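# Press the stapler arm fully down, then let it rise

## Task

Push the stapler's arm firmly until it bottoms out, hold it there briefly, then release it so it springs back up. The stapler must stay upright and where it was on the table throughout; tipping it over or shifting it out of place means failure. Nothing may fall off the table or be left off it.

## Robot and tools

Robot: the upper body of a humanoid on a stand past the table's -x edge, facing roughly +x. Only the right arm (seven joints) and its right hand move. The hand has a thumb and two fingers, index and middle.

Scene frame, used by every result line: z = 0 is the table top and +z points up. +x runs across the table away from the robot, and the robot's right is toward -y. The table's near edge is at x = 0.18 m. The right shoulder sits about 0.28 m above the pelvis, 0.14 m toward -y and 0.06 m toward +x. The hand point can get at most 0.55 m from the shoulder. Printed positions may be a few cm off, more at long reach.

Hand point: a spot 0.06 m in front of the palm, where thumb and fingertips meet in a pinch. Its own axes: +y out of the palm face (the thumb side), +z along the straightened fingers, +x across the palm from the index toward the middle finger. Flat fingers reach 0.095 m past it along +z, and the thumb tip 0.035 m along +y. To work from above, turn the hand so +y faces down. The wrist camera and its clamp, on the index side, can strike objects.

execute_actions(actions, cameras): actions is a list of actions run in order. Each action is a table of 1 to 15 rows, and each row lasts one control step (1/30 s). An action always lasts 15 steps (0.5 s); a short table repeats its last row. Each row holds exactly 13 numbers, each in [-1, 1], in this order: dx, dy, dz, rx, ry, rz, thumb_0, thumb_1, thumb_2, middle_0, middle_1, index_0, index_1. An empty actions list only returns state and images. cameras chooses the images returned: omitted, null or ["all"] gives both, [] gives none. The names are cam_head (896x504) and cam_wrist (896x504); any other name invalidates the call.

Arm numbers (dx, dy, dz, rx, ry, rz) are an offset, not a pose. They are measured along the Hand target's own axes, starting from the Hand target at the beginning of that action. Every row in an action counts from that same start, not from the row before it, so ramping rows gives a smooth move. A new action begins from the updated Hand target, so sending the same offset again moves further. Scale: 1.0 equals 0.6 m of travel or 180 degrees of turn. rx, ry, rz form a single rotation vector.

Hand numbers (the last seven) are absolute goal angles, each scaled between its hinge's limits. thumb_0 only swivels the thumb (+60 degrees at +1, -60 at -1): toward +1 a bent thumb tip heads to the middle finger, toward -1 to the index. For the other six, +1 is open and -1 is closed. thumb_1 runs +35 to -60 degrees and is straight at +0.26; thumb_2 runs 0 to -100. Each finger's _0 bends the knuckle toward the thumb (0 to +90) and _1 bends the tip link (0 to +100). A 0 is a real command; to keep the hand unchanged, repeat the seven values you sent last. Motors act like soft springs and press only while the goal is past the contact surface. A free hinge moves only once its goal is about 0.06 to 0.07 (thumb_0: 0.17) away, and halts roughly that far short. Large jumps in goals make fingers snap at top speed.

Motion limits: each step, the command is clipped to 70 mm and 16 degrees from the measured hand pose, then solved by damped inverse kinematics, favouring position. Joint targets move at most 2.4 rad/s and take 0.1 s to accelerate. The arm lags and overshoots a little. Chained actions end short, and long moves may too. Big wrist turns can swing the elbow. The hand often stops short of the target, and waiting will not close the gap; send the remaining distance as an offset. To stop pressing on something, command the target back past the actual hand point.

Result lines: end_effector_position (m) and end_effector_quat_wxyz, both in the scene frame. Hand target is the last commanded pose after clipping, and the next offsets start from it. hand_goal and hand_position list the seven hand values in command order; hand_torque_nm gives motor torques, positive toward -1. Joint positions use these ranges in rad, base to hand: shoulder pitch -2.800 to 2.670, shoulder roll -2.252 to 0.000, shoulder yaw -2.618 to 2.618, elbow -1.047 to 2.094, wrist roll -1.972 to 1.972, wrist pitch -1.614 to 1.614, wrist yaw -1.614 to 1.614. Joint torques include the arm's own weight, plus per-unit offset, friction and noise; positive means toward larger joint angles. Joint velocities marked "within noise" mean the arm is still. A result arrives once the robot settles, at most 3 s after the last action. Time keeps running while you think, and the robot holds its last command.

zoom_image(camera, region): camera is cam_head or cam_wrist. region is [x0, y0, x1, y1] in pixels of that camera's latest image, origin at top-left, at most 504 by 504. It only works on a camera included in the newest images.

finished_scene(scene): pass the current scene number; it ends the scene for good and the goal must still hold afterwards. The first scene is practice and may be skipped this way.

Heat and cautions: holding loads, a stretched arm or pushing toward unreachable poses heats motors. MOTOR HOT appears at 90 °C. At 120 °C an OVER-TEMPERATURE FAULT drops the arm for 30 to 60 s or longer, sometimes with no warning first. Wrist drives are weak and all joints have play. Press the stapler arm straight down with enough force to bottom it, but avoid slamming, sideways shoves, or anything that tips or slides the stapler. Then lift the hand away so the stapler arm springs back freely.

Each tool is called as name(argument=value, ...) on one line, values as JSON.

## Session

execute_actions(actions=[])

Scene clock: 0.00 s.
end_effector_position=(+0.2216, -0.3782, +0.1801) hand_goal=(+0.000, +0.263, +1.000, +1.000, +1.000, +1.000, +1.000) hand_position=(+0.000, +0.263, +1.000, +1.000, +1.000, +1.000, +1.000) hand_torque_nm=(+0.00, +0.00, +0.00, +0.00, +0.00, +0.00, +0.00) end_effector_quat_wxyz=(+0.646, +0.124, +0.418, -0.627)
Joint positions: [0.351 -0.455 -0.418 0.058 -0.192 -0.527 -1.089]
Joint velocities: within noise
Joint torques (N m): no reading
Hand target: +0.2216, -0.3782, +0.1801; +0.646, +0.124, +0.418, -0.627

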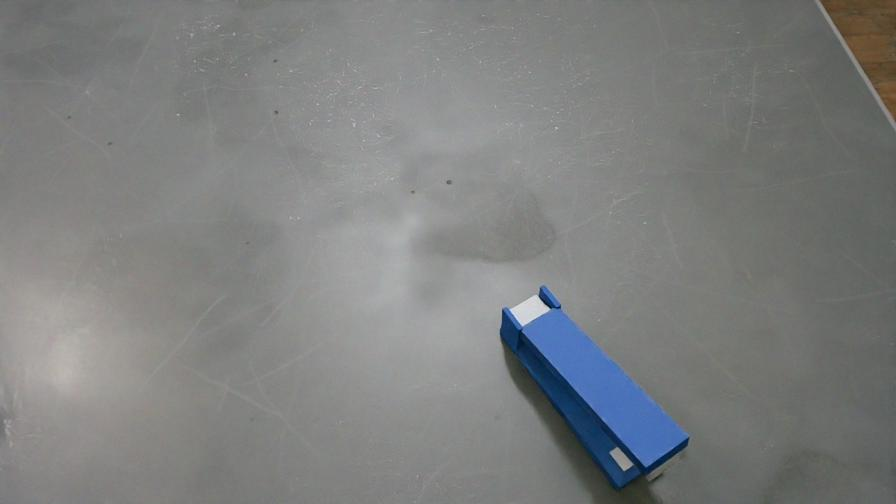

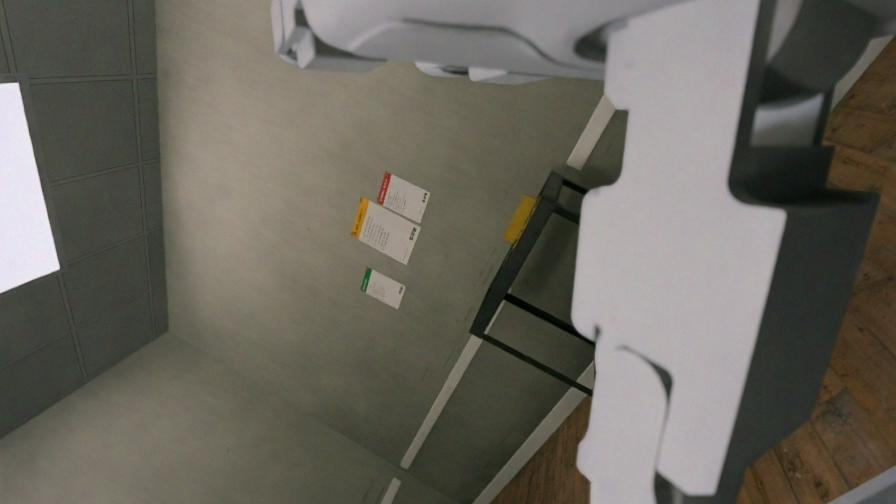

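execute_actions(actions=[[[-0.046,0.017,0.052,0,0,0,0,0.6,1,0.4,0.4,0.4,0.4]],[[-0.046,0.017,0.052,0,0,0,0,1,1,-0.2,-0.2,-0.2,-0.2]],[[0,0,0,-0.091,0.049,-0.0184,0,1,1,-0.6,-0.6,-0.6,-0.6]],[[0,0,0,-0.091,0.049,-0.0184,0,1,1,-1,-1,-1,-1]],[[0,0,0,-0.091,0.049,-0.0184,0,1,1,-1,-1,-1,-1]],[[0,0,0,-0.091,0.049,-0.0184,0,1,1,-1,-1,-1,-1]]])

Scene clock: 18.70 s.
end_effector_position=(+0.2730, -0.3767, +0.2535) hand_goal=(+0.000, +1.000, +1.000, -1.000, -1.000, -1.000, -1.000) hand_position=(+0.000, +0.945, +1.000, -0.936, -0.940, -0.937, -0.940) hand_torque_nm=(+0.00, -0.07, +0.00, +0.08, +0.08, +0.08, +0.08) end_effector_quat_wxyz=(+0.399, -0.105, +0.859, -0.305)
Joint positions: [0.495 -1.44 -0.993 -0.059 0.679 0.814 0.346]
Joint velocities: within noise
Joint torques (N m): [-0.29 -5.7 -1.92 0.52 -0.41 -1.15 -0.32]
Hand target: +0.2717, -0.3782, +0.2498; +0.389, -0.111, +0.861, -0.307
Off the commanded pose: 0.004 m, 1 deg.

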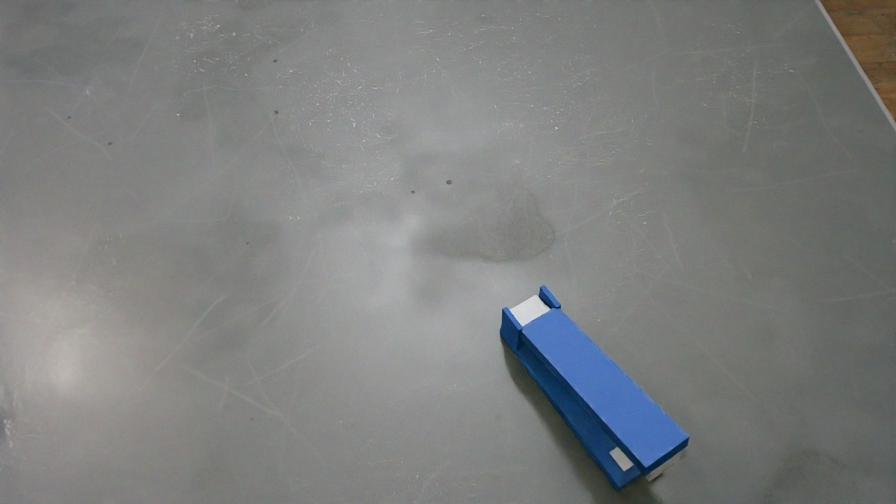

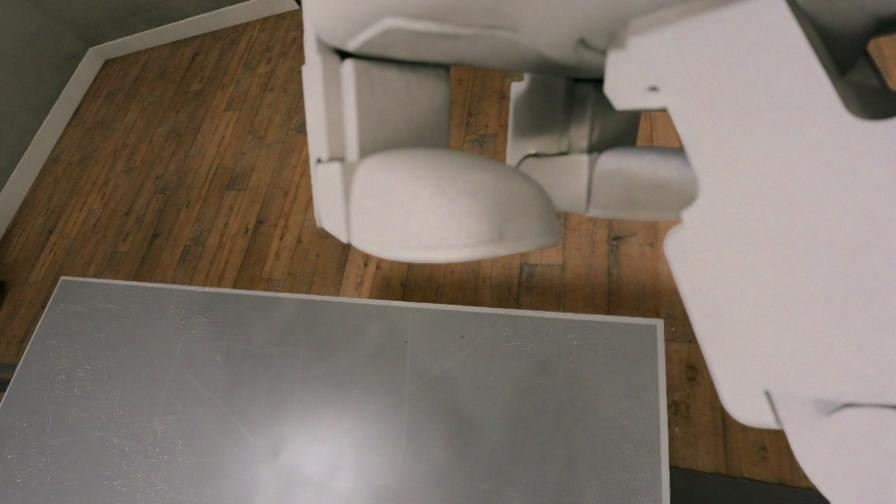

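execute_actions(actions=[[[0,0,0,-0.091,0.049,-0.0184,0,1,1,-1,-1,-1,-1]],[[0,0,0,-0.091,0.049,-0.0184,0,1,1,-1,-1,-1,-1]],[[0,0,0,-0.091,0.049,-0.0184,0,1,1,-1,-1,-1,-1]]], cameras=[])

Scene clock: 21.47 s.
end_effector_position=(+0.2730, -0.3762, +0.2514) hand_goal=(+0.000, +1.000, +1.000, -1.000, -1.000, -1.000, -1.000) hand_position=(+0.000, +0.945, +1.000, -0.936, -0.941, -0.937, -0.941) hand_torque_nm=(+0.00, -0.07, +0.00, +0.08, +0.08, +0.08, +0.08) end_effector_quat_wxyz=(+0.200, -0.223, +0.945, -0.129)
Joint positions: [1.196 -2.221 -0.928 1.072 1.04 0.291 1.094]
Joint velocities: within noise
Joint torques (N m): [-2.21 0.17 -1.27 3.53 0.02 -0.17 -0.05]
Hand target: +0.2717, -0.3782, +0.2498; +0.119, -0.250, +0.961, -0.021
Off the commanded pose: 0.003 m, 23 deg; orientation clipped.
joint sent to its limit — joint 2 (shoulder roll), lower limit. The joint targets are off in orientation, not in position.
No camera images: "cameras" was empty.

execute_actions(actions=[[[0,0,0,0.091,-0.049,0.0184,0,1,1,-1,-1,-1,-1]],[[0,0,0,0.091,-0.049,0.0184,0,1,1,-1,-1,-1,-1]],[[0,0,0,0.091,-0.049,0.0184,0,1,1,-1,-1,-1,-1]],[[0,0,0,0.091,-0.049,0.0184,0,1,1,-1,-1,-1,-1]],[[0,0,0,0.091,-0.049,0.0184,0,1,1,-1,-1,-1,-1]]], cameras=[])

Scene clock: 26.30 s.
end_effector_position=(+0.2730, -0.3764, +0.2524) hand_goal=(+0.000, +1.000, +1.000, -1.000, -1.000, -1.000, -1.000) hand_position=(+0.000, +0.945, +1.000, -0.938, -0.941, -0.938, -0.941) hand_torque_nm=(+0.00, -0.07, +0.00, +0.08, +0.08, +0.08, +0.08) end_effector_quat_wxyz=(+0.574, +0.019, +0.630, -0.523)
Joint positions: [0.705 -1.085 -0.754 -0.485 0.662 0.262 -0.729]
Joint velocities: within noise
Joint torques (N m): [0.08 -3.02 -1.96 -0.06 -0.43 -1.3 -0.81]
Hand target: +0.2717, -0.3782, +0.2498; +0.572, +0.022, +0.630, -0.525
Off the commanded pose: 0.003 m, 0 deg.
No camera images: "cameras" was empty.

execute_actions(actions=[[[-0.08,0.054,-0.066,0,0,0,0,1,1,-1,-1,-1,-1]],[[-0.08,0.054,-0.066,0,0,0,0,1,1,-1,-1,-1,-1]],[[-0.08,0.054,-0.066,0,0,0,0,1,1,-1,-1,-1,-1]],[[0,0,0,-0.091,0.049,-0.0184,0,1,1,-1,-1,-1,-1]],[[0,0,0,-0.091,0.049,-0.0184,0,1,1,-1,-1,-1,-1]]])

Scene clock: 30.90 s.
end_effector_position=(+0.2995, -0.1683, +0.2705) hand_goal=(+0.000, +1.000, +1.000, -1.000, -1.000, -1.000, -1.000) hand_position=(+0.000, +0.945, +1.000, -0.942, -0.941, -0.943, -0.941) hand_torque_nm=(+0.00, -0.07, +0.00, +0.07, +0.08, +0.07, +0.08) end_effector_quat_wxyz=(+0.492, -0.131, +0.807, -0.298)
Joint positions: [-0.671 -2.046 0.28 -0.826 1.978 0.548 -1.037]
Joint velocities: within noise
Joint torques (N m): [-1.2 -4.69 -2.46 2.93 0.02 -0.68 -0.37]
Hand target: +0.2997, -0.1706, +0.2707; +0.426, -0.109, +0.833, -0.336
Off the commanded pose: 0.002 m, 10 deg; orientation clipped at the end of an earlier action of this call.
joint sent to its limit — joint 5 (wrist roll), upper limit. The joint targets are off in orientation, not in position.

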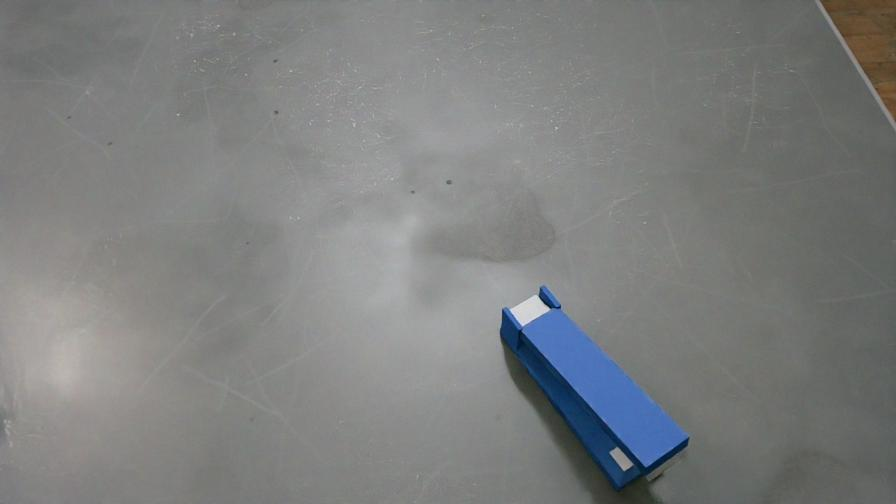

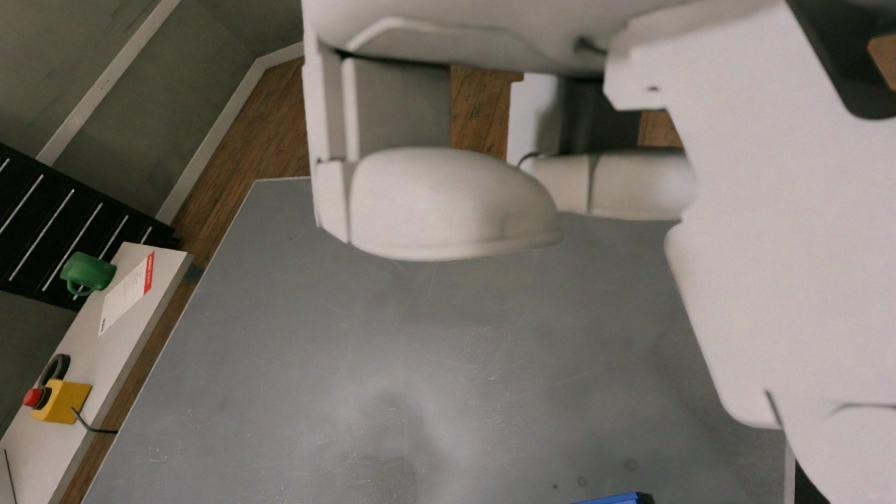

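execute_actions(actions=[[[0,0,0,0,-0.0894,-0.0586,0,0.3,1,-1,-1,-1,-1]],[[0,0,0,0,-0.0894,-0.0586,0,0.3,1,-1,-1,-1,-1]],[[0,0,0,0,-0.0894,-0.0586,0,0.3,1,-1,-1,-1,-1]],[[0,0,0,0,-0.0894,-0.0586,0,0.3,1,-1,-1,-1,-1]],[[0,0,0,0,-0.0894,-0.0586,0,0.3,1,-1,-1,-1,-1]]], cameras=[])

Scene clock: 37.40 s.
end_effector_position=(+0.2993, -0.1707, +0.2724) hand_goal=(+0.000, +0.300, +1.000, -1.000, -1.000, -1.000, -1.000) hand_position=(+0.000, +0.356, +1.000, -0.942, -0.941, -0.943, -0.941) hand_torque_nm=(+0.00, +0.07, +0.00, +0.07, +0.08, +0.07, +0.08) end_effector_quat_wxyz=(+0.664, -0.622, +0.247, -0.333)
Joint positions: [-0.841 -2.157 0.938 -0.55 0.038 -0.367 -0.667]
Joint velocities: within noise
Joint torques (N m): [-1.63 -2.99 -1.79 2.34 0.27 -0.06 -1.14]
Hand target: +0.2997, -0.1706, +0.2707; +0.666, -0.621, +0.247, -0.330
Off the commanded pose: 0.002 m, 0 deg.
No camera images: "cameras" was empty.

execute_actions(actions=[[[0,0,0,-0.099,0.034,0.0235,0,0.1,1,-1,-1,-1,-1]],[[0,0,0,-0.099,0.034,0.0235,0,0.1,1,-1,-1,-1,-1]],[[0,0,0,-0.099,0.034,0.0235,0,0.1,1,-1,-1,-1,-1]]], cameras=[])

Scene clock: 41.17 s.
end_effector_position=(+0.2976, -0.1720, +0.2685) hand_goal=(+0.000, +0.100, +1.000, -1.000, -1.000, -1.000, -1.000) hand_position=(+0.000, +0.149, +1.000, -0.942, -0.941, -0.943, -0.941) hand_torque_nm=(+0.00, +0.07, +0.00, +0.07, +0.08, +0.07, +0.08) end_effector_quat_wxyz=(-0.301, +0.764, -0.534, +0.200)
Joint positions: [-1.34 -1.373 0.658 -0.428 0.007 0.553 1.188]
Joint velocities: within noise
Joint torques (N m): [-5.65 -2.26 -1.76 1.33 -0.42 0.08 -0.37]
Hand target: +0.2997, -0.1706, +0.2707; -0.302, +0.764, -0.532, +0.204
Off the commanded pose: 0.003 m, 1 deg.
No camera images: "cameras" was empty.

execute_actions(actions=[[[-0.038,0.067,0.037,0,0,0,0,0.1,1,-1,-1,-1,-1]],[[-0.038,0.067,0.037,0,0,0,0,0.1,1,-1,-1,-1,-1]],[[-0.038,0.067,0.037,0,0,0,0,0.2,1,-1,-1,-1,-1]]])

Scene clock: 44.43 s.
end_effector_position=(+0.2314, -0.1218, +0.1394) hand_goal=(+0.000, +0.200, +1.000, -1.000, -1.000, -1.000, -1.000) hand_position=(+0.000, +0.147, +1.000, -0.942, -0.942, -0.943, -0.942) hand_torque_nm=(+0.00, -0.07, +0.00, +0.07, +0.08, +0.07, +0.08) end_effector_quat_wxyz=(-0.300, +0.765, -0.535, +0.198)
Joint positions: [-1.049 -1.153 1.148 -0.983 -0.365 1.214 0.772]
Joint velocities: within noise
Joint torques (N m): [-4.59 -1.9 -1.35 -0.38 -0.78 0.09 -0.37]
Hand target: +0.2346, -0.1206, +0.1406; -0.302, +0.764, -0.532, +0.204
Off the commanded pose: 0.004 m, 1 deg.

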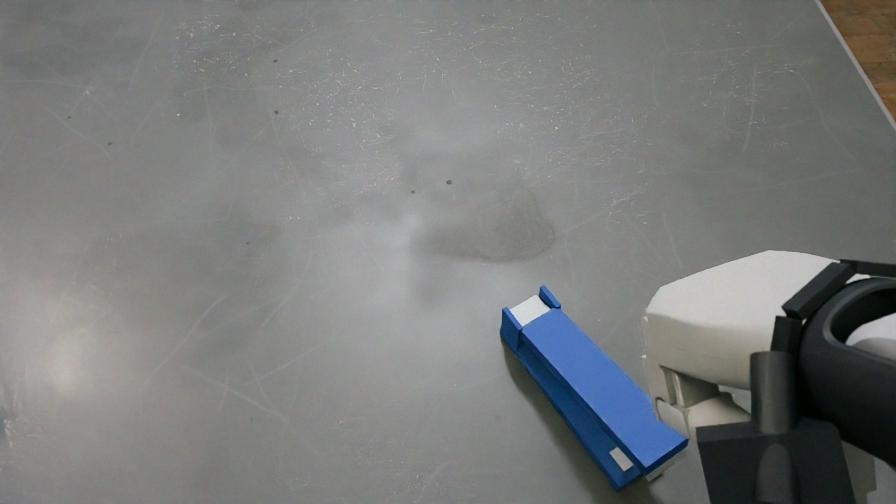

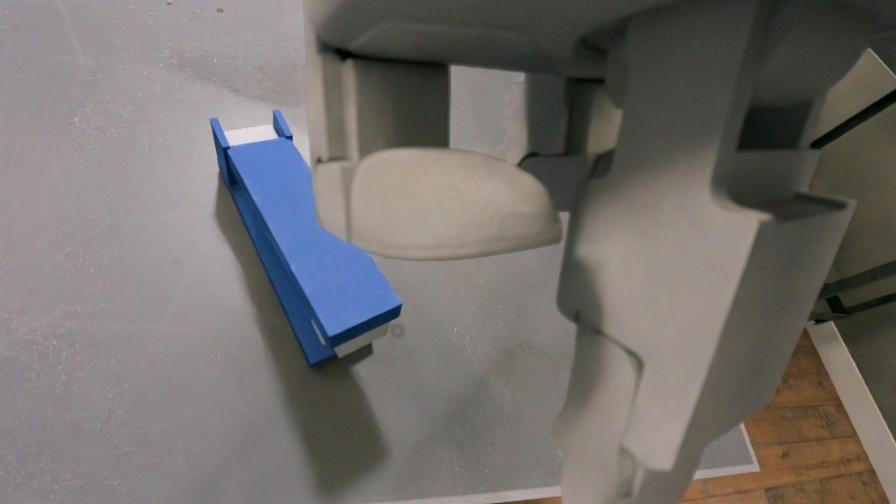

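execute_actions(actions=[[[-0.005,0.0385,0.038,0,0,0,0,0.6,1,-1,-1,-1,-1]],[[-0.005,0.0385,0.038,0,0,0,0,1,1,-1,-1,-1,-1]]])

zoom_image(camera="cam_head", region=[480, 260, 830, 504])

Scene clock: 47.73 s.
end_effector_position=(+0.2306, -0.1166, +0.0779) hand_goal=(+0.000, +1.000, +1.000, -1.000, -1.000, -1.000, -1.000) hand_position=(+0.000, +0.904, +1.000, -0.942, -0.942, -0.943, -0.942) hand_torque_nm=(+0.00, -0.13, +0.00, +0.07, +0.08, +0.07, +0.08) end_effector_quat_wxyz=(-0.303, +0.764, -0.530, +0.207)
Joint positions: [-0.902 -1.023 1.321 -0.792 -0.456 1.147 0.518]
Joint velocities: [0 -0.003 0.037 0.006 -0.011 -0.005 0.002]
Joint torques (N m): [-2.85 -1.85 -1.85 -1.04 -0.3 -0.19 -0.69]
Hand target: +0.2294, -0.1154, +0.0758; -0.302, +0.764, -0.532, +0.204
Off the commanded pose: 0.003 m, 1 deg.

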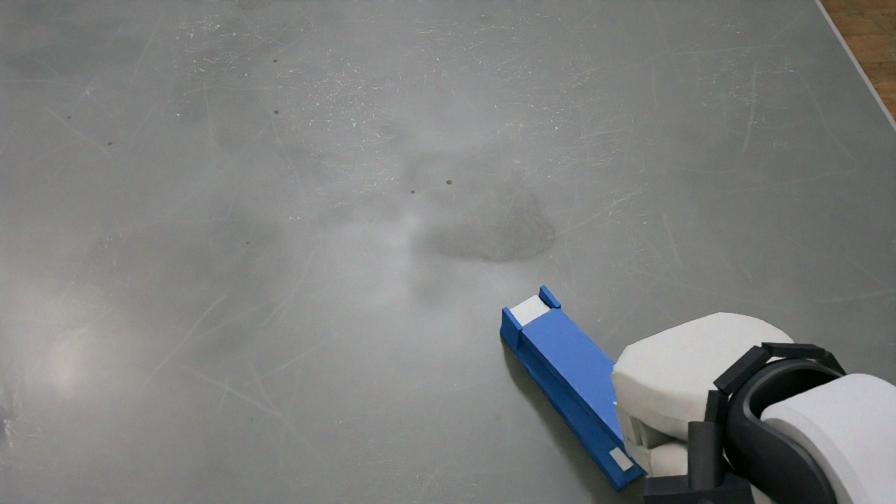

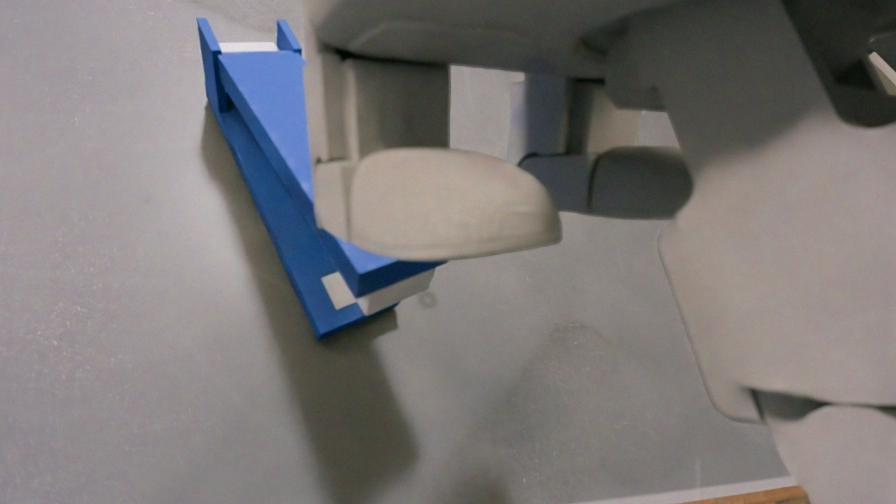

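Scaled by 1.440 from the camera's 896x504 image, which has a finer 1280x720 frame.

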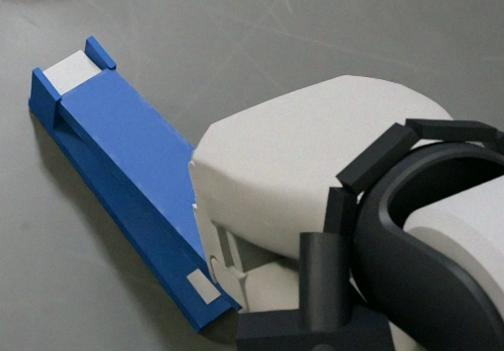

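execute_actions(actions=[[[-0.0016,0.014,0.037,0,0,0,0,1,1,-1,-1,-1,-1]],[[0,0.0125,0.0135,0,0,0,0,1,1,-1,-1,-1,-1]]])

zoom_image(camera="cam_head", region=[480, 260, 830, 504])

Scene clock: 49.97 s.
end_effector_position=(+0.2474, -0.1097, +0.0515) hand_goal=(+0.000, +1.000, +1.000, -1.000, -1.000, -1.000, -1.000) hand_position=(+0.000, +0.911, +1.000, -0.942, -0.942, -0.989, -0.942) hand_torque_nm=(+0.00, -0.12, +0.00, +0.07, +0.08, +0.01, +0.08) end_effector_quat_wxyz=(-0.317, +0.760, -0.524, +0.219)
Joint positions: [-0.864 -0.935 1.321 -0.6 -0.447 1.038 0.406]
Joint velocities: within noise
Joint torques (N m): [-1.94 -1.68 -1.14 -0.59 -0.04 -0.18 -0.43]
Hand target: +0.2373, -0.1110, +0.0428; -0.302, +0.764, -0.532, +0.204
Off the commanded pose: 0.013 m, 3 deg.

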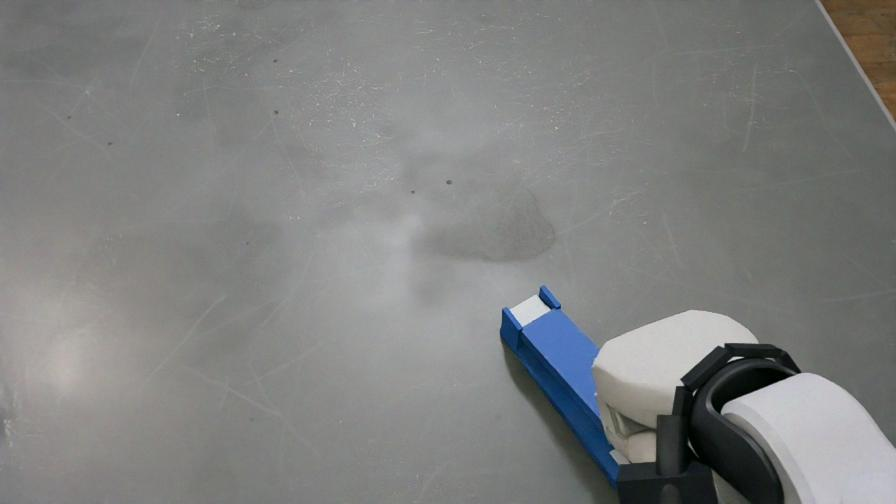

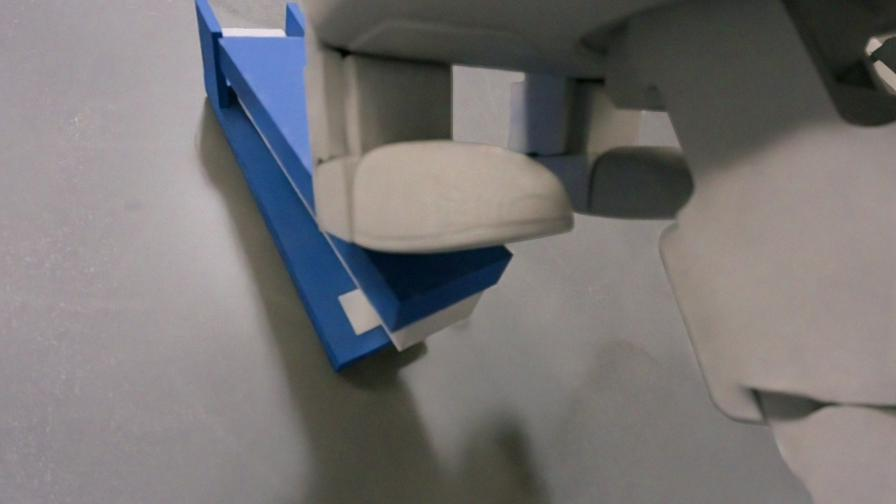

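Scaled by 1.440 from the camera's 896x504 image, which has a finer 1280x720 frame.

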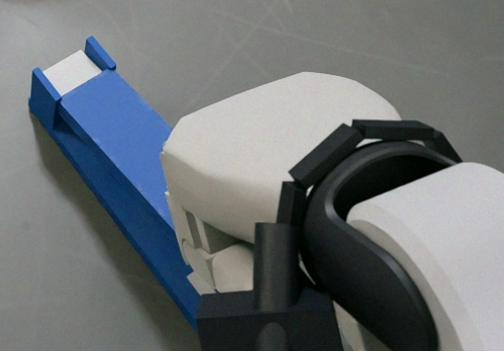

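execute_actions(actions=[[[0.001,0.0285,0.007,0,0,0,0,1,1,-1,-1,-1,-1]],[[0.002,0.0275,0.0085,0,0,0,0,1,1,-1,-1,-1,-1]]])

execute_actions(actions=[[[0.002,0.0275,0.0085,0,0,0,0,1,1,-1,-1,-1,-1]]])

zoom_image(camera="cam_head", region=[480, 260, 830, 504])

Scene clock: 52.27 s.
end_effector_position=(+0.2437, -0.1108, +0.0324) hand_goal=(+0.000, +1.000, +1.000, -1.000, -1.000, -1.000, -1.000) hand_position=(+0.000, +0.912, +1.000, -0.942, -0.942, -0.997, -0.942) hand_torque_nm=(+0.00, -0.12, +0.00, +0.07, +0.08, +0.00, +0.08) end_effector_quat_wxyz=(-0.343, +0.752, -0.514, +0.232)
Joint positions: [-0.778 -0.929 1.344 -0.551 -0.466 0.985 0.251]
Joint velocities: within noise
Joint torques (N m): [-0.24 -1.84 0.06 0.75 0.33 -0.06 0.22]
Hand target: +0.2206, -0.1189, +0.0132; -0.302, +0.764, -0.532, +0.204
Off the commanded pose: 0.031 m, 6 deg.

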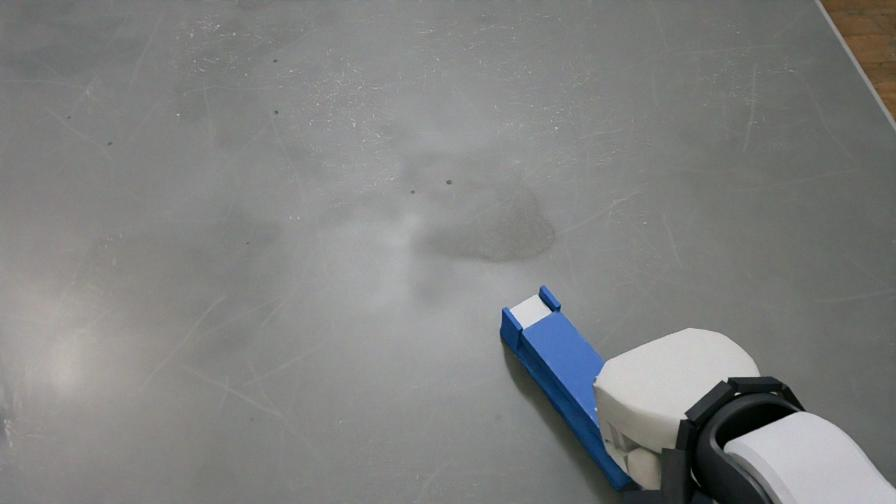

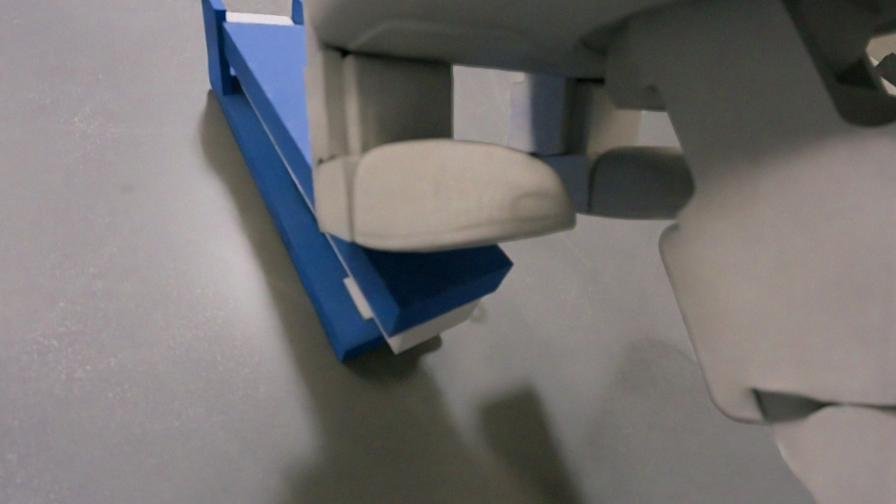

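Scene clock: 52.97 s.
end_effector_position=(+0.2418, -0.1120, +0.0222) hand_goal=(+0.000, +1.000, +1.000, -1.000, -1.000, -1.000, -1.000) hand_position=(+0.000, +0.912, +1.000, -0.942, -0.942, -0.997, -0.942) hand_torque_nm=(+0.00, -0.12, +0.00, +0.07, +0.08, +0.00, +0.08) end_effector_quat_wxyz=(-0.354, +0.748, -0.510, +0.237)
Joint positions: [-0.736 -0.924 1.351 -0.514 -0.473 0.95 0.177]
Joint velocities: within noise
Joint torques (N m): [0.4 -1.83 0.58 1.53 0.48 -0.03 0.54]
Hand target: +0.2129, -0.1229, -0.0018; -0.302, +0.764, -0.532, +0.204
Off the commanded pose: 0.039 m, 8 deg.

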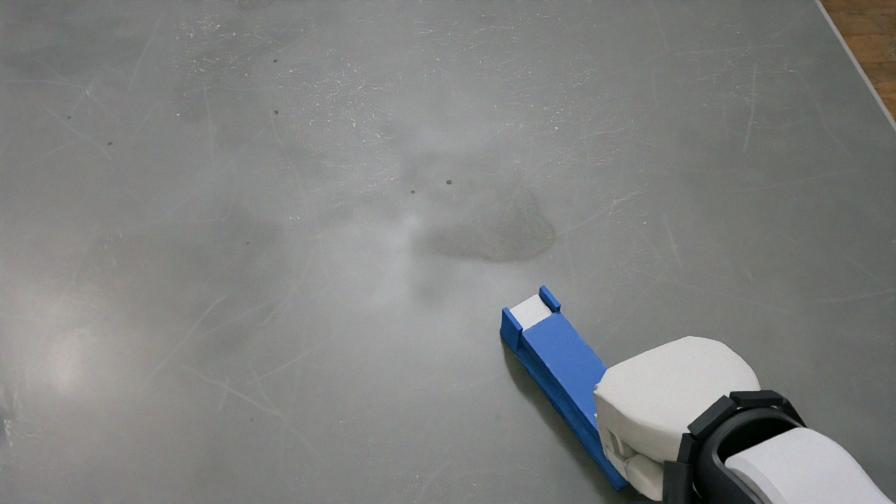

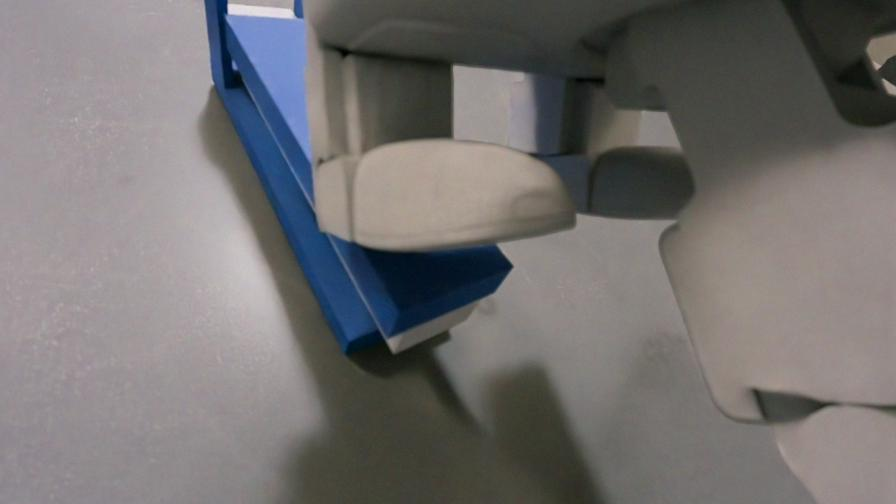

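Scaled by 1.440 from the camera's 896x504 image, which has a finer 1280x720 frame.

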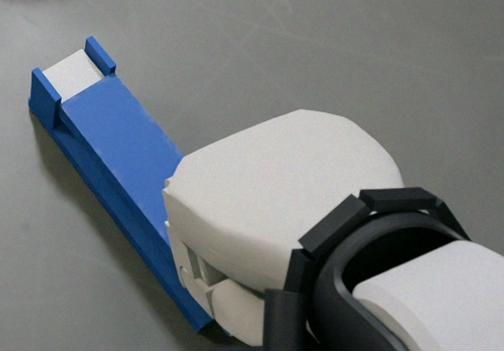

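execute_actions(actions=[[[0.002,0.0275,0.0085,0,0,0,0,1,1,-1,-1,-1,-1]],[[0.002,0.0275,0.0085,0,0,0,0,1,1,-1,-1,-1,-1]]], cameras=["cam_head"])

Scene clock: 57.50 s.
end_effector_position=(+0.2437, -0.1091, +0.0137) hand_goal=(+0.000, +1.000, +1.000, -1.000, -1.000, -1.000, -1.000) hand_position=(+0.000, +0.912, +1.000, -0.942, -0.942, -0.999, -0.942) hand_torque_nm=(+0.00, -0.12, +0.00, +0.07, +0.08, +0.00, +0.08) end_effector_quat_wxyz=(-0.393, +0.734, -0.493, +0.252)
Joint positions: [-0.676 -0.923 1.355 -0.476 -0.489 0.891 0.031]
Joint velocities: within noise
Joint torques (N m): [2.57 -1.46 2.22 5.6 0.96 0.1 1.49]
Hand target: +0.1974, -0.1310, -0.0317; -0.302, +0.764, -0.532, +0.204
Off the commanded pose: 0.068 m, 13 deg.
Images, in order (width x height): cam_head 896x504.

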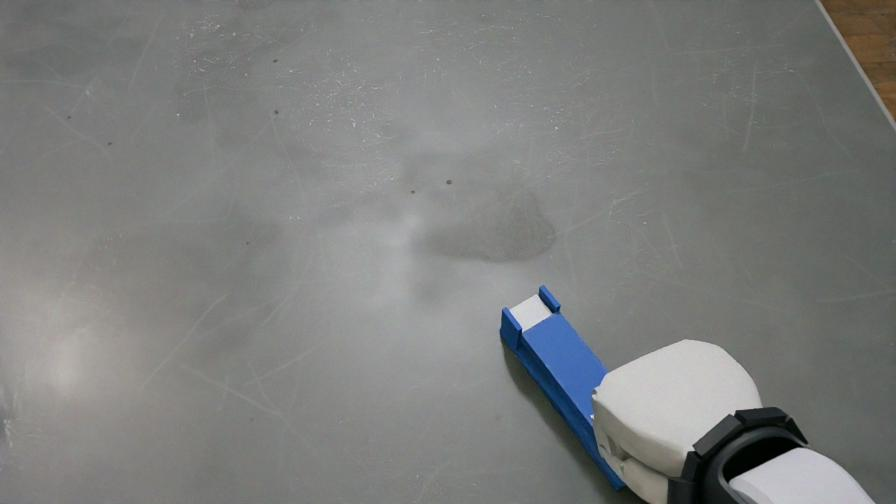

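Moved about 4 mm per step; one more.

execute_actions(actions=[[[0.002,0.0275,0.0085,0,0,0,0,1,1,-1,-1,-1,-1]]], cameras=["cam_head"])

zoom_image(camera="cam_head", region=[480, 270, 680, 500])

Scene clock: 59.13 s.
end_effector_position=(+0.2457, -0.1075, +0.0125) hand_goal=(+0.000, +1.000, +1.000, -1.000, -1.000, -1.000, -1.000) hand_position=(+0.000, +0.912, +1.000, -0.942, -0.942, -1.000, -0.942) hand_torque_nm=(+0.00, -0.12, +0.00, +0.07, +0.08, +0.00, +0.08) end_effector_quat_wxyz=(-0.398, +0.733, -0.491, +0.254)
Joint positions: [-0.676 -0.916 1.355 -0.46 -0.489 0.879 0.016]
Joint velocities: within noise
Joint torques (N m): [2.22 -1 2.16 6.82 1.18 0.05 1.95]
Hand target: +0.2001, -0.1299, -0.0356; -0.302, +0.764, -0.532, +0.204
Off the commanded pose: 0.086 m, 14 deg; position clipped.
Images, in order (width x height): cam_head 896x504.

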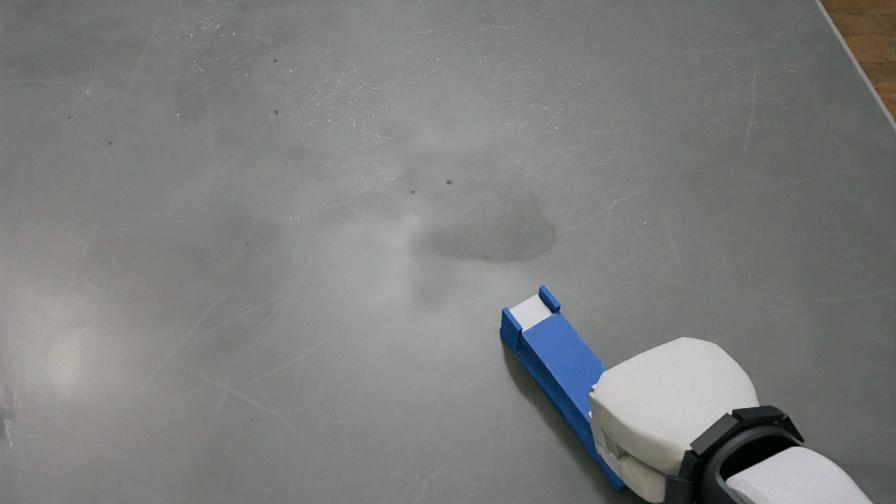

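Scaled by 2.191 from the camera's 896x504 image, which has a finer 1280x720 frame.

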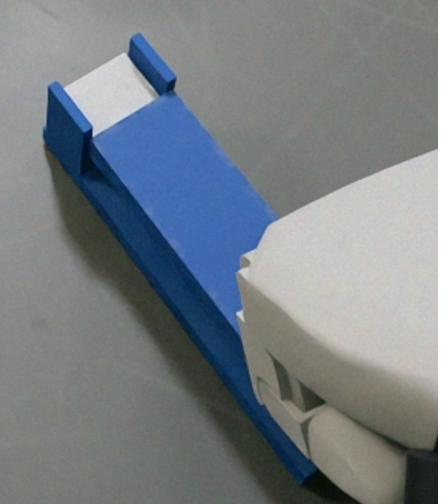

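Clear bottom (z 0.0125, elbow 6.8). Release.

execute_actions(actions=[[[-0.003,-0.0275,-0.009,0,0,0,0,1,1,-1,-1,-1,-1]],[[-0.003,-0.0275,-0.009,0,0,0,0,1,1,-1,-1,-1,-1]],[[-0.003,-0.0275,-0.009,0,0,0,0,1,1,-1,-1,-1,-1]],[[-0.003,-0.0275,-0.009,0,0,0,0,1,1,-1,-1,-1,-1]],[[-0.003,-0.029,-0.02,0,0,0,0,1,1,-1,-1,-1,-1]],[[0,-0.031,-0.034,0,0,0,0,1,1,-1,-1,-1,-1]],[[0.03,-0.031,-0.034,0,0,0,0,1,1,-1,-1,-1,-1]],[[0.06,-0.031,-0.034,0,0,0,0,1,1,-1,-1,-1,-1]]], cameras=["cam_head"])

zoom_image(camera="cam_head", region=[480, 270, 680, 500])

Scene clock: 65.63 s.
end_effector_position=(+0.2530, -0.1558, +0.1294) hand_goal=(+0.000, +1.000, +1.000, -1.000, -1.000, -1.000, -1.000) hand_position=(+0.000, +0.913, +1.000, -0.942, -0.942, -1.000, -0.942) hand_torque_nm=(+0.00, -0.12, +0.00, +0.07, +0.08, +0.00, +0.08) end_effector_quat_wxyz=(-0.308, +0.767, -0.525, +0.203)
Joint positions: [-0.905 -1.349 0.987 -0.789 -0.171 0.802 0.577]
Joint velocities: within noise
Joint torques (N m): [-2.38 -4.41 -2.46 -0.12 -0.06 -0.2 -0.69]
Hand target: +0.2520, -0.1602, +0.1280; -0.302, +0.764, -0.532, +0.204
Off the commanded pose: 0.005 m, 1 deg.
Images, in order (width x height): cam_head 896x504.

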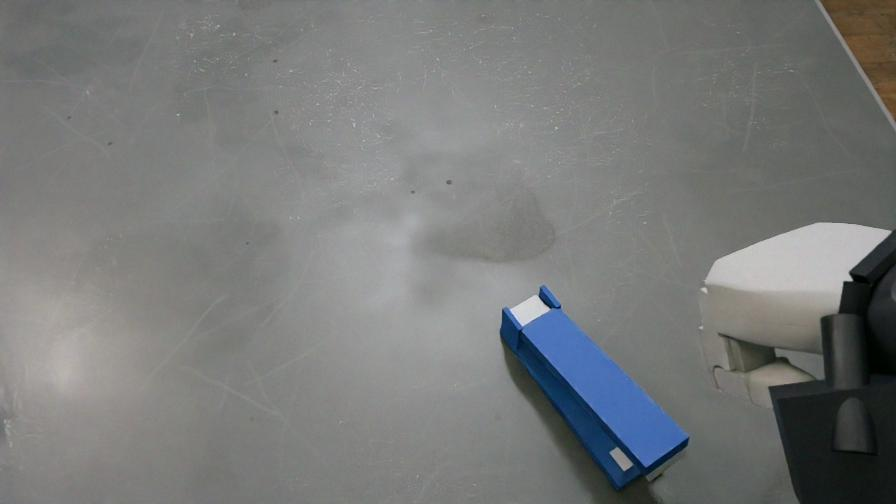

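Scaled by 2.191 from the camera's 896x504 image, which has a finer 1280x720 frame.

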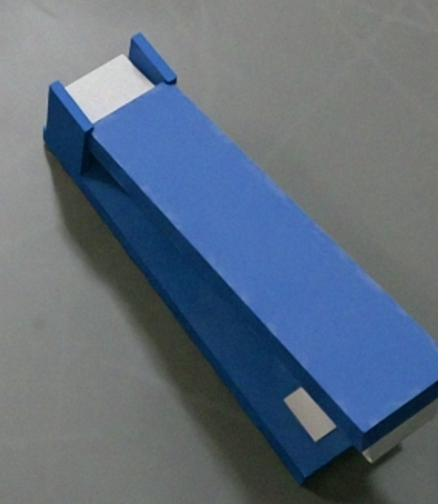

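finished_scene(scene=3)

The scene is finished: the task was done.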